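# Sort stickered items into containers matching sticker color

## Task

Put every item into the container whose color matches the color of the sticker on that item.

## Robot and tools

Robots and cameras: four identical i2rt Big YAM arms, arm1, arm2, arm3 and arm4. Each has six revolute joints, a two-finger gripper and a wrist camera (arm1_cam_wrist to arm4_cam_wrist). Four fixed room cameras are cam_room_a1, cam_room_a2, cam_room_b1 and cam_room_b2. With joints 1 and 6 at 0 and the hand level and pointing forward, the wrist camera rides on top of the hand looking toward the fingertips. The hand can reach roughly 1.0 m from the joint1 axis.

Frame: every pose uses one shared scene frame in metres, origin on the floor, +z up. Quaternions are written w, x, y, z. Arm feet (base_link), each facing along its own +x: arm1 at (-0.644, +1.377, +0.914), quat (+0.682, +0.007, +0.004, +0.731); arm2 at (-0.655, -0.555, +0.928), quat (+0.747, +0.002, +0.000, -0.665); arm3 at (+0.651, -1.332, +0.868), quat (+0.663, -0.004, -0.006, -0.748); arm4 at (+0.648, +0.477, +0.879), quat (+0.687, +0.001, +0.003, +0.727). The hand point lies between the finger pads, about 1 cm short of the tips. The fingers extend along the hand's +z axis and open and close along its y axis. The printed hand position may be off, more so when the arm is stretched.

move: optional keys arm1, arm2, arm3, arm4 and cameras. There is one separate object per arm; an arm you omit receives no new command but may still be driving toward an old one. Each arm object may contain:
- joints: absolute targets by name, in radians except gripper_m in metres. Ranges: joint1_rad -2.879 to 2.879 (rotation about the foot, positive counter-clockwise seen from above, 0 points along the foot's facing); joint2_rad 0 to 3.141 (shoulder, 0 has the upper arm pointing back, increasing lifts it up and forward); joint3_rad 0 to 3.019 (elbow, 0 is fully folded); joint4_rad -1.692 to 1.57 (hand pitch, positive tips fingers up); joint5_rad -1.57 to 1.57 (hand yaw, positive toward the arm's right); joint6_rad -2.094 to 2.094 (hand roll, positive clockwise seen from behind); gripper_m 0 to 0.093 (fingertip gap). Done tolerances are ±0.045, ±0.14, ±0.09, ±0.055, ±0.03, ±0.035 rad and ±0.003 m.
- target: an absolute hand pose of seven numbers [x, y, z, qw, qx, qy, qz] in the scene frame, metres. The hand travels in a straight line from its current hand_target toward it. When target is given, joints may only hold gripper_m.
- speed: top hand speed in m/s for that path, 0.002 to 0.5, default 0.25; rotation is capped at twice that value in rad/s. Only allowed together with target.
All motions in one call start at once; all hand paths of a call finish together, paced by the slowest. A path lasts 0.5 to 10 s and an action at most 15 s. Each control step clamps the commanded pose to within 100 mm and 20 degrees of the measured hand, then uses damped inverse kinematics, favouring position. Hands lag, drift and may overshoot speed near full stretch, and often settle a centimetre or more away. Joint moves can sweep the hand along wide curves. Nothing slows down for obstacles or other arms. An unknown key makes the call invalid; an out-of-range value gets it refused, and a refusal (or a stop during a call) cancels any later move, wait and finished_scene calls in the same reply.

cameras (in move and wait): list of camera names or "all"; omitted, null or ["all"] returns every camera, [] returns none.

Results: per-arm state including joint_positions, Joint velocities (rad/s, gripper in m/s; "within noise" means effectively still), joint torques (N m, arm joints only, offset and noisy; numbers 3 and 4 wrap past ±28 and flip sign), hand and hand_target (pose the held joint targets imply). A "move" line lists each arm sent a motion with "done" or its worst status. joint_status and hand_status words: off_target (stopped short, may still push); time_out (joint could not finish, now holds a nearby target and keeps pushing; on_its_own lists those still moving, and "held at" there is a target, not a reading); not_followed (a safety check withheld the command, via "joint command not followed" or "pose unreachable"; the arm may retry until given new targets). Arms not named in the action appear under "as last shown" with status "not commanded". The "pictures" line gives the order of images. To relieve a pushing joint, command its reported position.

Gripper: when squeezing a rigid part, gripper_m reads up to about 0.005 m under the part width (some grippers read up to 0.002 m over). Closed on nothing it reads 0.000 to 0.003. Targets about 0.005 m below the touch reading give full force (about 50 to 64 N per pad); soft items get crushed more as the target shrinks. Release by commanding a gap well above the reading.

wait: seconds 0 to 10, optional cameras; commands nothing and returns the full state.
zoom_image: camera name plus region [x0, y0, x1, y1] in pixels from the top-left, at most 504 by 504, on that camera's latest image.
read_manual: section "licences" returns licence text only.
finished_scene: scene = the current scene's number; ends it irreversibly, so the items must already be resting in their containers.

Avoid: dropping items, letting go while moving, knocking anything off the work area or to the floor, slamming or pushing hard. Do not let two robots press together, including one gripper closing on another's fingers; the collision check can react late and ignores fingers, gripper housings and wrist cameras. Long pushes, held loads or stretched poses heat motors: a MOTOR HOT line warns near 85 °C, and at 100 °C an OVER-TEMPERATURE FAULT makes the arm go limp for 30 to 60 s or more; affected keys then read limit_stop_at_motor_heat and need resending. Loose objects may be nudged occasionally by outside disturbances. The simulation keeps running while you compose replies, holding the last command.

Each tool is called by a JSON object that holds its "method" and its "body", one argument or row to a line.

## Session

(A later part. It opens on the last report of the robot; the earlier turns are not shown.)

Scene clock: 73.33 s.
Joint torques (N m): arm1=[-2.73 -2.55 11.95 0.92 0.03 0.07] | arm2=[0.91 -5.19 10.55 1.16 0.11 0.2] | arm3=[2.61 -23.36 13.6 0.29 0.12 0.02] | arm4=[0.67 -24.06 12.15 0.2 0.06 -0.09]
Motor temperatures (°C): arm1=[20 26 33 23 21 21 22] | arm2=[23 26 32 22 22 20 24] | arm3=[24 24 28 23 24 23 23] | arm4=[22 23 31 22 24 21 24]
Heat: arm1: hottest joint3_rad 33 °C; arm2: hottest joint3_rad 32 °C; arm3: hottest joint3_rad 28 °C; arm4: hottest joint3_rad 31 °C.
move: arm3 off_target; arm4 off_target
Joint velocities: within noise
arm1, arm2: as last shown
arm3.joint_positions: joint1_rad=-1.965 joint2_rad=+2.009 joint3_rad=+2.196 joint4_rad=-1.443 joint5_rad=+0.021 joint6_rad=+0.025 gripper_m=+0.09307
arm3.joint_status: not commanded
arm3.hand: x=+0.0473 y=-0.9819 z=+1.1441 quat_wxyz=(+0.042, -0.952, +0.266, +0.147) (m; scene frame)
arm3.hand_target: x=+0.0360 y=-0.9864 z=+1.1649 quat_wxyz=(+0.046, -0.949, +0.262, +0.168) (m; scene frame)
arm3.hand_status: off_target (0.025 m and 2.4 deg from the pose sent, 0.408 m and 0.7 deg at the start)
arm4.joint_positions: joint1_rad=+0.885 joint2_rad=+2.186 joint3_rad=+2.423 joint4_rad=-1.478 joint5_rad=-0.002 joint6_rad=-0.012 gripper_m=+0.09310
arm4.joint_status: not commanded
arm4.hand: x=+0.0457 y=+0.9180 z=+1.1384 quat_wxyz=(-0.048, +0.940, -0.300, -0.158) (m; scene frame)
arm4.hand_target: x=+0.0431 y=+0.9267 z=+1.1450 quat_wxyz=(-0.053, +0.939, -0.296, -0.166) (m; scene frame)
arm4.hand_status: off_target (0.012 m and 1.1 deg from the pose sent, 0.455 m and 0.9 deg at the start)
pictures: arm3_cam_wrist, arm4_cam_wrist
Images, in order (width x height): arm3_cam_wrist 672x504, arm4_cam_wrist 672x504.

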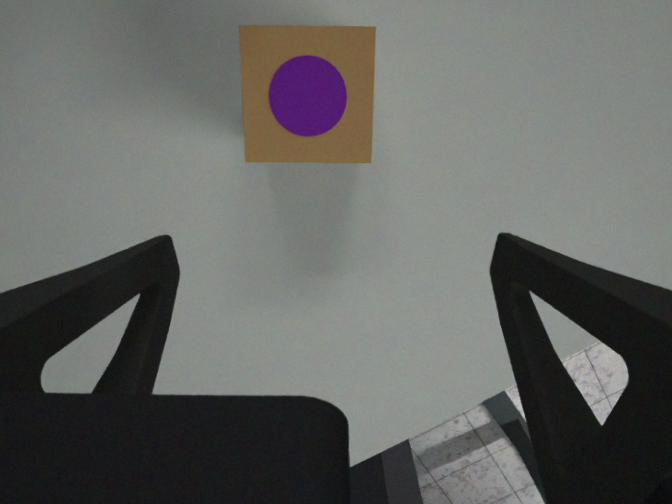

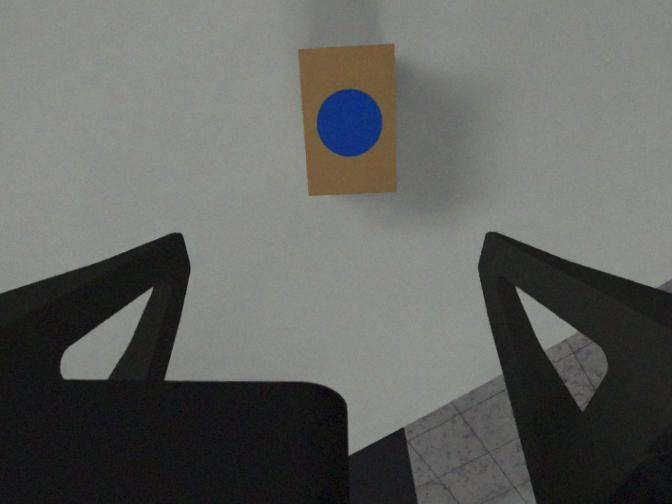

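{"method": "move", "body": {
  "arm3": {"target":[-0.005,-0.973,1.042,-0.0462,0.9492,-0.2624,-0.1673],"speed":0.2},
  "arm4": {"target":[0.016,0.9505,1.02,-0.0522,0.9392,-0.2961,-0.1656],"speed":0.2},
  "cameras": ["arm3_cam_wrist","arm4_cam_wrist"]
}}

{"method": "move", "body": {
  "arm3": {"joints":{"gripper_m":0.045}},
  "arm4": {"joints":{"gripper_m":0.034}},
  "cameras": ["arm3_cam_wrist","arm4_cam_wrist"]
}}

{"method": "move", "body": {
  "arm3": {"joints":{"joint2_rad":0.88,"joint3_rad":0.9,"joint4_rad":-1.25,"joint5_rad":0,"joint6_rad":0}},
  "arm4": {"joints":{"joint2_rad":0.88,"joint3_rad":0.9,"joint4_rad":-1.25,"joint5_rad":0,"joint6_rad":0}},
  "cameras": ["arm3_cam_wrist","arm4_cam_wrist"]
}}

{"method": "move", "body": {
  "arm3": {"joints":{"joint1_rad":1.784}},
  "arm4": {"joints":{"joint1_rad":-1.901}},
  "cameras": []
}}

{"method": "move", "body": {
  "arm3": {"target":[1.188,-1.282,0.92,0.173,-0.0455,0.984,0.008],"speed":0.4},
  "arm4": {"target":[1.1385,0.339,0.92,0.172,0.1345,0.9757,-0.0237],"speed":0.4},
  "cameras": ["arm3_cam_wrist","arm4_cam_wrist"]
}}

Scene clock: 91.60 s.
Joint torques (N m): arm1=[-2.43 -1.79 12.14 0.77 0.06 0.09] | arm2=[0.85 -5.19 10.54 1.17 0.11 0.2] | arm3=[2.37 -26.64 9.43 1.16 0.12 0.02] | arm4=[0.62 -25.93 9.94 0.99 0.01 -0.09]
Motor temperatures (°C): arm1=[20 25 35 23 21 21 21] | arm2=[23 26 31 22 22 20 23] | arm3=[24 25 29 23 24 23 23] | arm4=[22 25 35 22 24 21 24]
Heat: arm1: hottest joint3_rad 35 °C; arm2: hottest joint3_rad 31 °C; arm3: hottest joint3_rad 29 °C; arm4: hottest joint3_rad 35 °C.
move: arm3 off_target; arm4 done
Joint velocities: within noise
arm1, arm2: as last shown
arm3.joint_positions: joint1_rad=-1.955 joint2_rad=+2.131 joint3_rad=+2.104 joint4_rad=-1.210 joint5_rad=+0.025 joint6_rad=+0.034 gripper_m=+0.09307
arm3.joint_status: not commanded
arm3.hand: x=+0.0029 y=-0.9659 z=+1.0344 quat_wxyz=(+0.044, -0.950, +0.266, +0.156) (m; scene frame)
arm3.hand_target: x=-0.0049 y=-0.9732 z=+1.0422 quat_wxyz=(+0.046, -0.949, +0.262, +0.167) (m; scene frame)
arm3.hand_status: off_target (0.013 m and 1.3 deg from the pose sent, 0.115 m and 2.4 deg at the start)
arm4.joint_positions: joint1_rad=+0.879 joint2_rad=+2.281 joint3_rad=+2.284 joint4_rad=-1.241 joint5_rad=-0.002 joint6_rad=-0.017 gripper_m=+0.09310
arm4.joint_status: not commanded
arm4.hand: x=+0.0188 y=+0.9420 z=+1.0226 quat_wxyz=(-0.050, +0.939, -0.300, -0.159) (m; scene frame)
arm4.hand_target: x=+0.0162 y=+0.9503 z=+1.0199 quat_wxyz=(-0.052, +0.939, -0.296, -0.166) (m; scene frame)
arm4.hand_status: done (0.009 m and 0.9 deg from the pose sent, 0.126 m and 1.1 deg at the start)
pictures: arm3_cam_wrist, arm4_cam_wrist
Images, in order (width x height): arm3_cam_wrist 672x504, arm4_cam_wrist 672x504.

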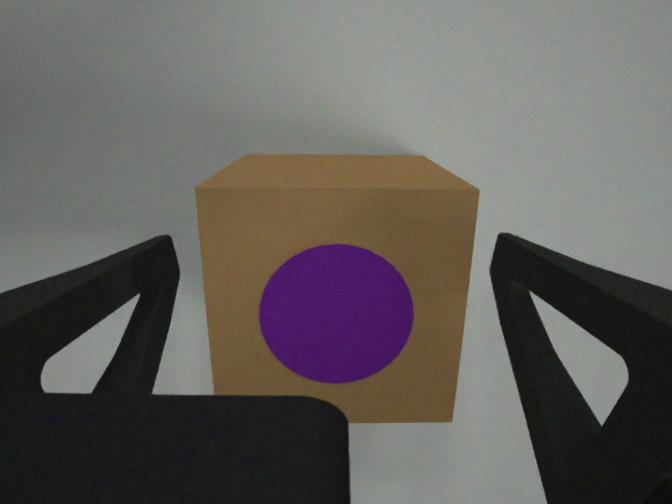

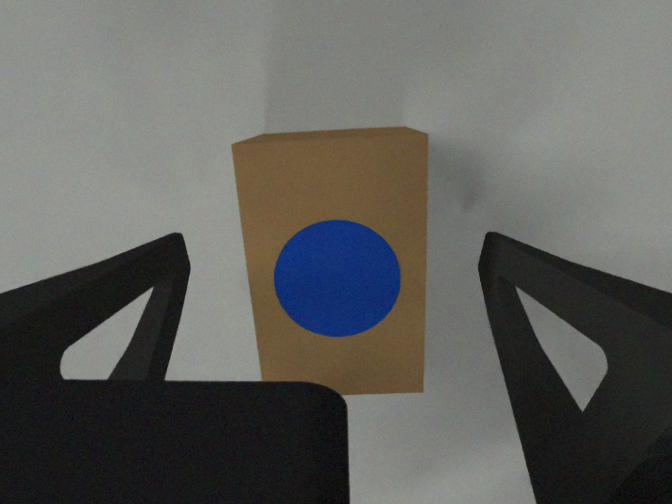

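Scene clock: 92.23 s.
Joint torques (N m): arm1=[-2.49 -2.14 11.85 0.73 0.12 0.02] | arm2=[0.91 -5.25 10.55 1.17 0.11 0.2] | arm3=[2.43 -26.4 9.35 1.16 0.12 0.02] | arm4=[0.44 -26.17 9.88 1.03 -0.01 -0.04]
Motor temperatures (°C): arm1=[20 25 35 23 21 21 21] | arm2=[23 26 31 22 22 20 23] | arm3=[24 26 29 23 24 23 23] | arm4=[22 25 35 22 24 21 24]
Heat: arm1: hottest joint3_rad 35 °C; arm2: hottest joint3_rad 31 °C; arm3: hottest joint3_rad 29 °C; arm4: hottest joint3_rad 35 °C.
move: arm3 off_target; arm4 off_target
Joint velocities: within noise
arm1, arm2: as last shown
arm3.joint_positions: joint1_rad=-1.955 joint2_rad=+2.131 joint3_rad=+2.104 joint4_rad=-1.210 joint5_rad=+0.025 joint6_rad=+0.035 gripper_m=+0.05292
arm3.joint_status: gripper_m off_target (ended at +0.05295, target +0.04500)
arm3.hand: x=+0.0029 y=-0.9659 z=+1.0344 quat_wxyz=(+0.044, -0.950, +0.266, +0.156) (m; scene frame)
arm3.hand_target: x=-0.0049 y=-0.9732 z=+1.0422 quat_wxyz=(+0.046, -0.949, +0.262, +0.167) (m; scene frame)
arm3.hand_status: not commanded
arm4.joint_positions: joint1_rad=+0.879 joint2_rad=+2.281 joint3_rad=+2.284 joint4_rad=-1.241 joint5_rad=-0.003 joint6_rad=-0.020 gripper_m=+0.04460
arm4.joint_status: gripper_m off_target (ended at +0.04462, target +0.03400)
arm4.hand: x=+0.0188 y=+0.9422 z=+1.0227 quat_wxyz=(-0.050, +0.940, -0.299, -0.159) (m; scene frame)
arm4.hand_target: x=+0.0163 y=+0.9505 z=+1.0199 quat_wxyz=(-0.052, +0.939, -0.296, -0.166) (m; scene frame)
arm4.hand_status: not commanded
pictures: arm3_cam_wrist, arm4_cam_wrist
Images, in order (width x height): arm3_cam_wrist 672x504, arm4_cam_wrist 672x504.

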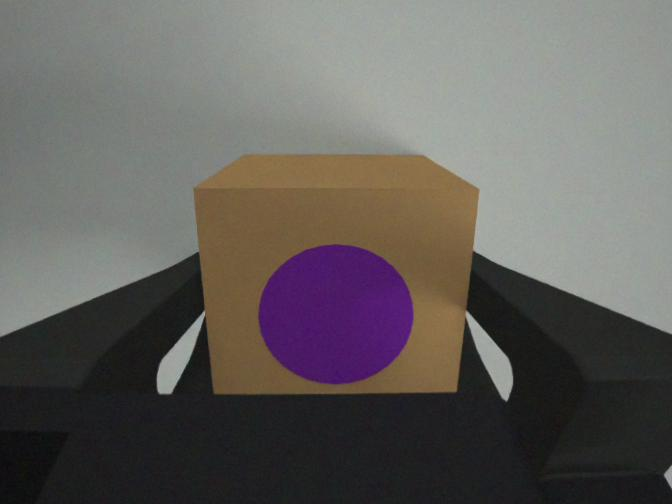

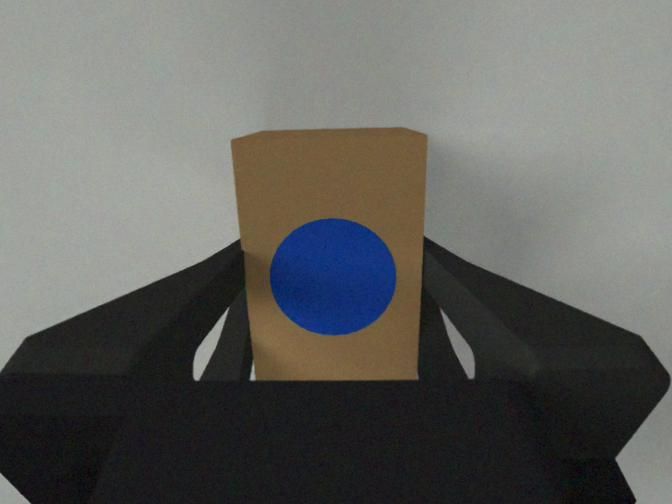

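Scene clock: 94.10 s.
Joint torques (N m): arm1=[-1.49 -1.9 11.86 0.84 0.08 0.07] | arm2=[0.97 -5.25 10.56 1.13 0.11 0.21] | arm3=[2.32 -5.07 9.44 0.7 -0.08 -0.12] | arm4=[0.44 -4.89 9.72 0.64 0.21 0.21]
Motor temperatures (°C): arm1=[20 25 35 23 21 21 21] | arm2=[23 26 31 22 22 20 23] | arm3=[24 25 29 23 24 23 23] | arm4=[22 25 35 22 24 21 25]
Heat: arm1: hottest joint3_rad 35 °C; arm2: hottest joint3_rad 31 °C; arm3: hottest joint3_rad 29 °C; arm4: hottest joint3_rad 35 °C.
move: arm3 done; arm4 done
Joint velocities: within noise
arm1, arm2: as last shown
arm3.joint_positions: joint1_rad=-1.955 joint2_rad=+0.889 joint3_rad=+0.896 joint4_rad=-1.251 joint5_rad=+0.002 joint6_rad=+0.007 gripper_m=+0.05292
arm3.joint_status: all done
arm3.hand: x=+0.3914 y=-1.1841 z=+1.1025 quat_wxyz=(+0.035, -0.955, +0.251, +0.155) (m; scene frame)
arm3.hand_target: x=+0.3890 y=-1.1880 z=+1.1067 quat_wxyz=(+0.035, -0.956, +0.240, +0.162) (m; scene frame)
arm3.hand_status: not commanded
arm4.joint_positions: joint1_rad=+0.879 joint2_rad=+0.890 joint3_rad=+0.886 joint4_rad=-1.249 joint5_rad=-0.003 joint6_rad=-0.014 gripper_m=+0.04459
arm4.joint_status: all done
arm4.hand: x=+0.4117 y=+0.6531 z=+1.1120 quat_wxyz=(-0.047, +0.940, -0.302, -0.152) (m; scene frame)
arm4.hand_target: x=+0.4116 y=+0.6564 z=+1.1212 quat_wxyz=(-0.051, +0.935, -0.312, -0.162) (m; scene frame)
arm4.hand_status: not commanded
pictures: arm3_cam_wrist, arm4_cam_wrist
Images, in order (width x height): arm3_cam_wrist 672x504, arm4_cam_wrist 672x504.

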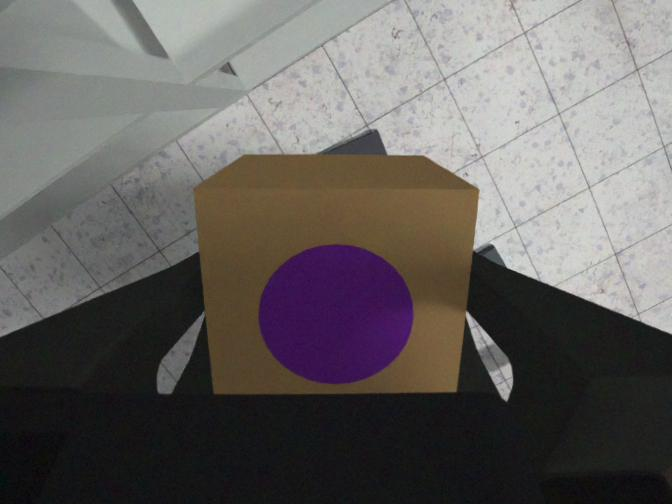

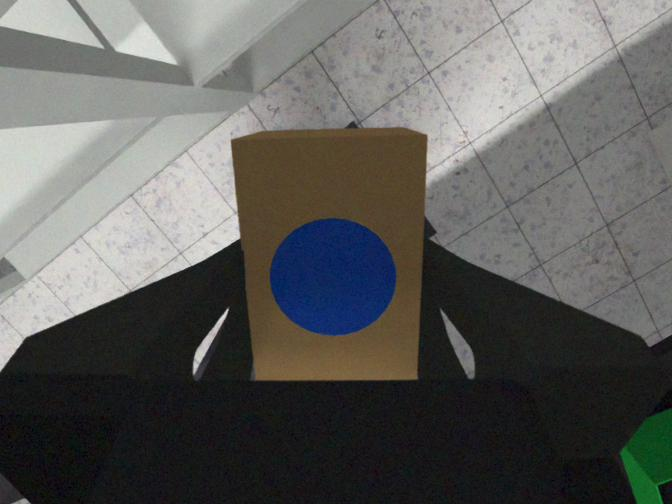

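Scene clock: 96.67 s.
Joint torques (N m): arm1=[-1.96 -1.67 12.1 0.87 0.05 0.07] | arm2=[0.91 -5.25 10.56 1.14 0.11 0.2] | arm3=[1.85 -5.19 9.46 0.62 0.13 -0.11] | arm4=[0.56 -4.89 9.76 0.57 0.03 0.15]
Motor temperatures (°C): arm1=[20 25 35 23 21 21 21] | arm2=[23 26 31 22 22 20 23] | arm3=[24 25 29 23 24 23 23] | arm4=[22 25 35 22 24 21 25]
Heat: arm1: hottest joint3_rad 35 °C; arm2: hottest joint3_rad 31 °C; arm3: hottest joint3_rad 29 °C; arm4: hottest joint3_rad 35 °C.
move: arm3 done; arm4 done
Joint velocities: within noise
arm1, arm2: as last shown
arm3.joint_positions: joint1_rad=+1.775 joint2_rad=+0.889 joint3_rad=+0.896 joint4_rad=-1.249 joint5_rad=-0.003 joint6_rad=+0.005 gripper_m=+0.05301
arm3.joint_status: all done
arm3.hand: x=+0.9469 y=-1.3037 z=+1.1049 quat_wxyz=(-0.164, +0.040, -0.986, -0.002) (m; scene frame)
arm3.hand_target: x=+0.9463 y=-1.3014 z=+1.1089 quat_wxyz=(-0.169, +0.047, -0.984, -0.001) (m; scene frame)
arm3.hand_status: not commanded
arm4.joint_positions: joint1_rad=-1.900 joint2_rad=+0.890 joint3_rad=+0.886 joint4_rad=-1.249 joint5_rad=+0.001 joint6_rad=-0.011 gripper_m=+0.04459
arm4.joint_status: all done
arm4.hand: x=+0.9328 y=+0.3982 z=+1.1104 quat_wxyz=(-0.154, -0.128, -0.979, +0.025) (m; scene frame)
arm4.hand_target: x=+0.9347 y=+0.3975 z=+1.1196 quat_wxyz=(-0.166, -0.134, -0.977, +0.025) (m; scene frame)
arm4.hand_status: not commanded
pictures: none
No camera images: "cameras" was empty.

Scene clock: 98.10 s.
Joint torques (N m): arm1=[-1.73 -1.79 11.96 0.88 0.08 0.06] | arm2=[0.91 -5.19 10.56 1.17 0.11 0.21] | arm3=[1.38 -17.44 10.96 0.94 -0.07 -0.11] | arm4=[0.67 -14.74 9.87 1.01 -0.06 0.18]
Motor temperatures (°C): arm1=[20 25 36 23 21 21 21] | arm2=[23 26 31 22 22 20 23] | arm3=[24 25 29 23 24 23 23] | arm4=[22 25 35 22 24 21 25]
Heat: arm1: hottest joint3_rad 36 °C; arm2: hottest joint3_rad 31 °C; arm3: hottest joint3_rad 29 °C; arm4: hottest joint3_rad 35 °C.
move: arm3 off_target; arm4 off_target
Joint velocities: within noise
arm1, arm2: as last shown
arm3.joint_positions: joint1_rad=+1.775 joint2_rad=+1.707 joint3_rad=+1.061 joint4_rad=-0.640 joint5_rad=-0.012 joint6_rad=+0.005 gripper_m=+0.05301
arm3.joint_status: not commanded
arm3.hand: x=+1.1637 y=-1.2868 z=+0.8980 quat_wxyz=(-0.142, +0.040, -0.989, -0.005) (m; scene frame)
arm3.hand_target: x=+1.1868 y=-1.2821 z=+0.9207 quat_wxyz=(-0.173, +0.046, -0.984, -0.008) (m; scene frame)
arm3.hand_status: off_target (0.033 m and 3.7 deg from the pose sent, 0.305 m and 1.4 deg at the start)
arm4.joint_positions: joint1_rad=-1.900 joint2_rad=+1.647 joint3_rad=+0.959 joint4_rad=-0.591 joint5_rad=-0.002 joint6_rad=-0.011 gripper_m=+0.04459
arm4.joint_status: not commanded
arm4.hand: x=+1.1142 y=+0.3469 z=+0.9022 quat_wxyz=(-0.142, -0.128, -0.981, +0.022) (m; scene frame)
arm4.hand_target: x=+1.1373 y=+0.3392 z=+0.9209 quat_wxyz=(-0.172, -0.134, -0.976, +0.024) (m; scene frame)
arm4.hand_status: off_target (0.031 m and 3.6 deg from the pose sent, 0.287 m and 2.2 deg at the start)
pictures: arm3_cam_wrist, arm4_cam_wrist
Images, in order (width x height): arm3_cam_wrist 672x504, arm4_cam_wrist 672x504.

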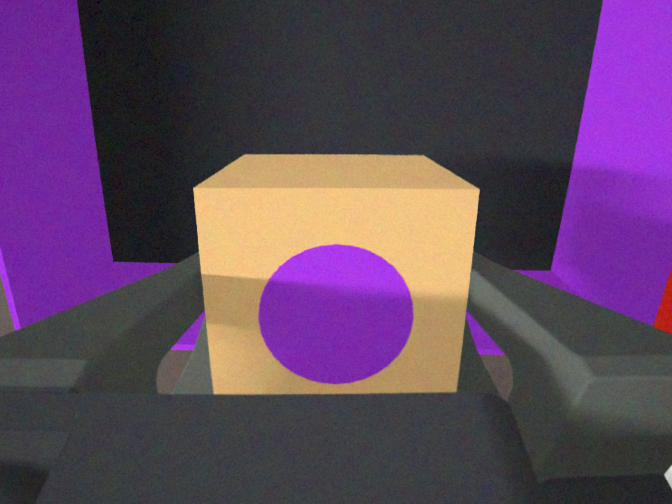

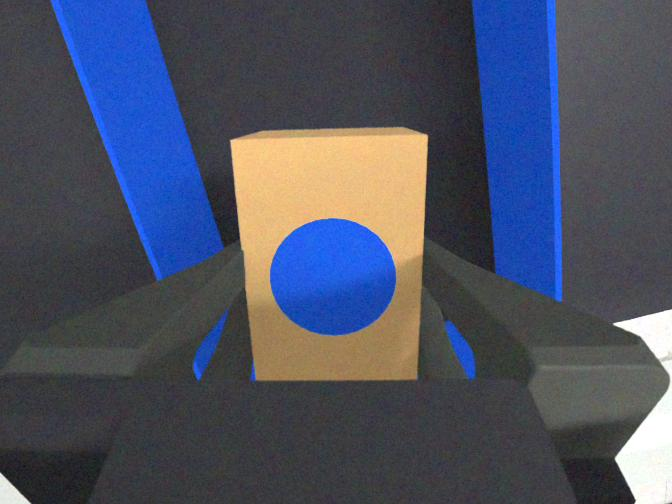

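{"method": "move", "body": {
  "arm3": {"target":[1.192,-1.282,0.746,0.173,-0.0455,0.984,0.008],"speed":0.22},
  "arm4": {"target":[1.14,0.339,0.741,0.172,0.1345,0.9757,-0.0237],"speed":0.22},
  "cameras": ["arm3_cam_wrist","arm4_cam_wrist"]
}}

Scene clock: 104.03 s.
Joint torques (N m): arm1=[-2.43 -2.02 11.99 0.77 0.03 0.03] | arm2=[0.91 -5.19 10.59 1.16 0.11 0.2] | arm3=[1.55 -16.32 5.5 1.22 -0.02 -0.07] | arm4=[0.62 -14.92 5.05 1.09 0.02 0.15]
Motor temperatures (°C): arm1=[20 25 36 23 21 21 21] | arm2=[23 26 31 22 22 20 23] | arm3=[24 25 30 23 24 23 24] | arm4=[22 24 35 22 24 21 25]
Heat: arm1: hottest joint3_rad 36 °C; arm2: hottest joint3_rad 31 °C; arm3: hottest joint3_rad 30 °C; arm4: hottest joint3_rad 35 °C.
move: arm3 off_target; arm4 done
Joint velocities: within noise
arm1, arm2: as last shown
arm3.joint_positions: joint1_rad=+1.775 joint2_rad=+2.030 joint3_rad=+1.035 joint4_rad=-0.220 joint5_rad=-0.012 joint6_rad=+0.006 gripper_m=+0.05301
arm3.joint_status: not commanded
arm3.hand: x=+1.1929 y=-1.2862 z=+0.7562 quat_wxyz=(-0.176, +0.040, -0.983, -0.007) (m; scene frame)
arm3.hand_target: x=+1.1917 y=-1.2820 z=+0.7463 quat_wxyz=(-0.173, +0.045, -0.984, -0.008) (m; scene frame)
arm3.hand_status: off_target (0.011 m and 0.7 deg from the pose sent, 0.155 m and 3.7 deg at the start)
arm4.joint_positions: joint1_rad=-1.900 joint2_rad=+2.021 joint3_rad=+0.927 joint4_rad=-0.128 joint5_rad=-0.002 joint6_rad=-0.010 gripper_m=+0.04454
arm4.joint_status: not commanded
arm4.hand: x=+1.1357 y=+0.3402 z=+0.7488 quat_wxyz=(-0.170, -0.129, -0.977, +0.026) (m; scene frame)
arm4.hand_target: x=+1.1397 y=+0.3390 z=+0.7412 quat_wxyz=(-0.172, -0.134, -0.976, +0.024) (m; scene frame)
arm4.hand_status: done (0.009 m and 0.8 deg from the pose sent, 0.163 m and 3.6 deg at the start)
pictures: arm3_cam_wrist, arm4_cam_wrist
Images, in order (width x height): arm3_cam_wrist 672x504, arm4_cam_wrist 672x504.

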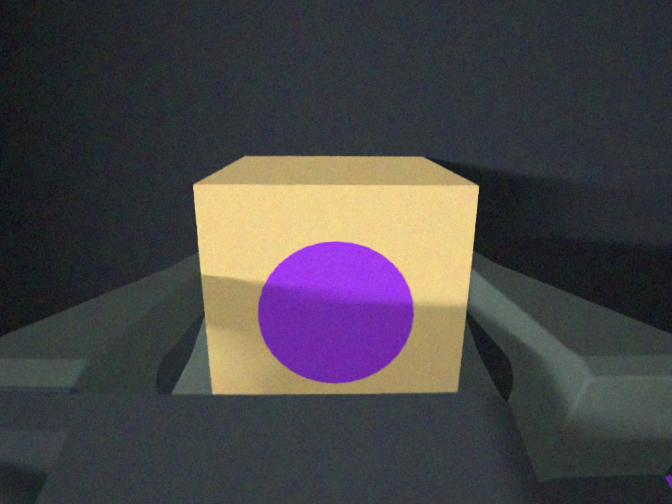

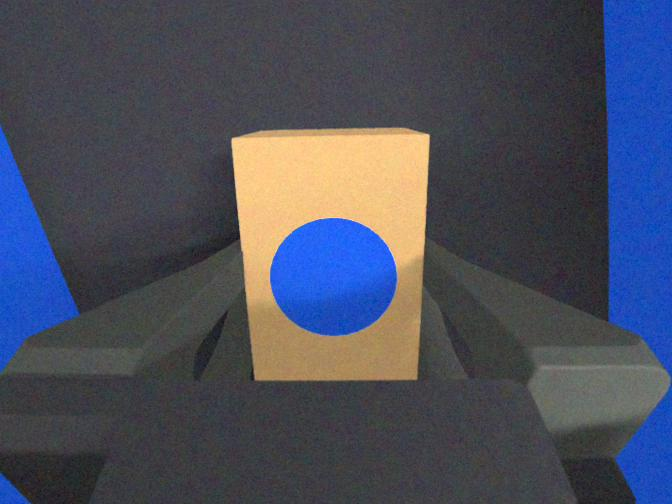

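Both in contact; release and lift clear.

{"method": "move", "body": {
  "arm3": {"joints":{"gripper_m":0.08}},
  "arm4": {"joints":{"gripper_m":0.075}},
  "cameras": []
}}

{"method": "move", "body": {
  "arm3": {"joints":{"joint2_rad":0.88,"joint3_rad":0.9,"joint4_rad":-1.0}},
  "arm4": {"joints":{"joint2_rad":0.88,"joint3_rad":0.9,"joint4_rad":-1.0}},
  "cameras": ["arm3_cam_wrist","arm4_cam_wrist"]
}}

Scene clock: 107.57 s.
Joint torques (N m): arm1=[-1.96 -1.61 11.88 0.76 0.06 0.07] | arm2=[0.97 -5.25 10.54 1.18 0.11 0.21] | arm3=[1.61 -17.14 5.44 1.18 -0.02 -0.09] | arm4=[1.14 -15.27 5.04 1.24 0.02 0.13]
Motor temperatures (°C): arm1=[20 25 36 23 21 21 21] | arm2=[23 26 31 22 22 20 23] | arm3=[24 25 29 23 24 23 24] | arm4=[22 24 35 22 24 21 25]
Heat: arm1: hottest joint3_rad 36 °C; arm2: hottest joint3_rad 31 °C; arm3: hottest joint3_rad 29 °C; arm4: hottest joint3_rad 35 °C.
move: arm3 done; arm4 done
Joint velocities: within noise
arm1.joint_positions: joint1_rad=-2.244 joint2_rad=+0.885 joint3_rad=+0.891 joint4_rad=-1.246 joint5_rad=-0.008 joint6_rad=-0.001 gripper_m=+0.08496
arm1.joint_status: not commanded
arm1.hand: x=-0.3956 y=+1.2091 z=+1.1460 quat_wxyz=(-0.151, -0.292, -0.943, +0.046) (m; scene frame)
arm1.hand_target: x=-0.3960 y=+1.2074 z=+1.1513 quat_wxyz=(-0.155, -0.295, -0.942, +0.049) (m; scene frame)
arm1.hand_status: not commanded
arm2.joint_positions: joint1_rad=+0.919 joint2_rad=+0.880 joint3_rad=+0.907 joint4_rad=-1.243 joint5_rad=+0.001 joint6_rad=-0.014 gripper_m=+0.08793
arm2.joint_status: not commanded
arm2.hand: x=-0.3975 y=-0.7097 z=+1.1737 quat_wxyz=(-0.170, -0.254, -0.951, +0.047) (m; scene frame)
arm2.hand_target: x=-0.4004 y=-0.7078 z=+1.1698 quat_wxyz=(-0.164, -0.260, -0.951, +0.045) (m; scene frame)
arm2.hand_status: not commanded
arm3.joint_positions: joint1_rad=+1.775 joint2_rad=+2.039 joint3_rad=+1.035 joint4_rad=-0.219 joint5_rad=-0.012 joint6_rad=+0.006 gripper_m=+0.07996
arm3.joint_status: all done
arm3.hand: x=+1.1911 y=-1.2864 z=+0.7519 quat_wxyz=(-0.173, +0.040, -0.984, -0.007) (m; scene frame)
arm3.hand_target: x=+1.1917 y=-1.2821 z=+0.7462 quat_wxyz=(-0.173, +0.045, -0.984, -0.008) (m; scene frame)
arm3.hand_status: not commanded
arm4.joint_positions: joint1_rad=-1.900 joint2_rad=+2.021 joint3_rad=+0.927 joint4_rad=-0.128 joint5_rad=-0.002 joint6_rad=-0.009 gripper_m=+0.07491
arm4.joint_status: all done
arm4.hand: x=+1.1357 y=+0.3402 z=+0.7488 quat_wxyz=(-0.170, -0.129, -0.977, +0.026) (m; scene frame)
arm4.hand_target: x=+1.1398 y=+0.3390 z=+0.7412 quat_wxyz=(-0.172, -0.134, -0.976, +0.024) (m; scene frame)
arm4.hand_status: not commanded
pictures: none
No camera images: "cameras" was empty.

Scene clock: 109.17 s.
Joint torques (N m): arm1=[-2.32 -2.2 11.96 0.76 0.09 0.03] | arm2=[0.97 -5.13 10.55 1.17 0.11 0.2] | arm3=[1.73 -4.19 10.03 0.85 -0.04 -0.09] | arm4=[0.44 -4.6 10.09 0.62 -0.02 0.16]
Motor temperatures (°C): arm1=[20 25 36 23 21 21 21] | arm2=[23 26 31 22 22 20 23] | arm3=[24 25 29 23 24 23 24] | arm4=[22 24 35 22 24 21 25]
Heat: arm1: hottest joint3_rad 36 °C; arm2: hottest joint3_rad 31 °C; arm3: hottest joint3_rad 29 °C; arm4: hottest joint3_rad 35 °C.
move: arm3 done; arm4 done
Joint velocities: within noise
arm1, arm2: as last shown
arm3.joint_positions: joint1_rad=+1.775 joint2_rad=+0.876 joint3_rad=+0.893 joint4_rad=-0.993 joint5_rad=-0.012 joint6_rad=+0.007 gripper_m=+0.07996
arm3.joint_status: all done
arm3.hand: x=+1.0006 y=-1.2972 z=+1.1353 quat_wxyz=(-0.293, +0.040, -0.955, -0.012) (m; scene frame)
arm3.hand_target: x=+1.0008 y=-1.2941 z=+1.1366 quat_wxyz=(-0.291, +0.046, -0.956, -0.014) (m; scene frame)
arm3.hand_status: not commanded
arm4.joint_positions: joint1_rad=-1.900 joint2_rad=+0.878 joint3_rad=+0.888 joint4_rad=-0.989 joint5_rad=-0.002 joint6_rad=-0.009 gripper_m=+0.07491
arm4.joint_status: all done
arm4.hand: x=+0.9874 y=+0.3835 z=+1.1425 quat_wxyz=(-0.286, -0.125, -0.949, +0.042) (m; scene frame)
arm4.hand_target: x=+0.9880 y=+0.3835 z=+1.1469 quat_wxyz=(-0.287, -0.130, -0.948, +0.039) (m; scene frame)
arm4.hand_status: not commanded
pictures: arm3_cam_wrist, arm4_cam_wrist
Images, in order (width x height): arm3_cam_wrist 672x504, arm4_cam_wrist 672x504.

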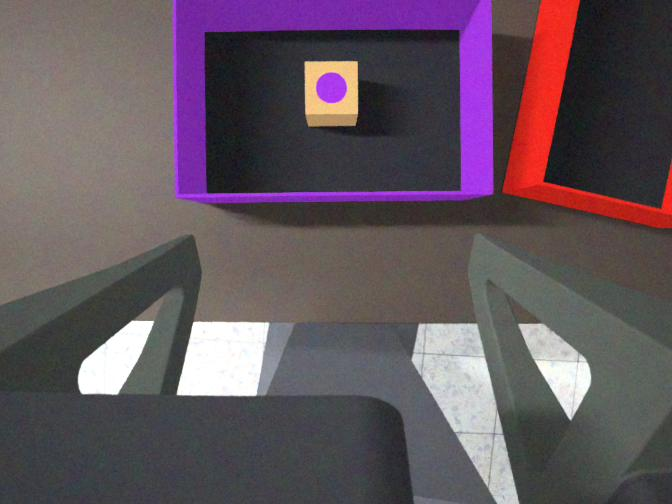

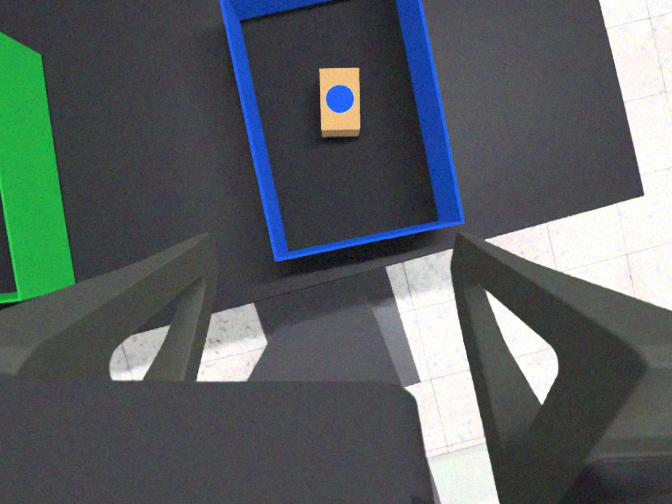

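Both items are in their containers.

{"method": "finished_scene", "body": {
  "scene": 2
}}

The scene is finished: the task was done.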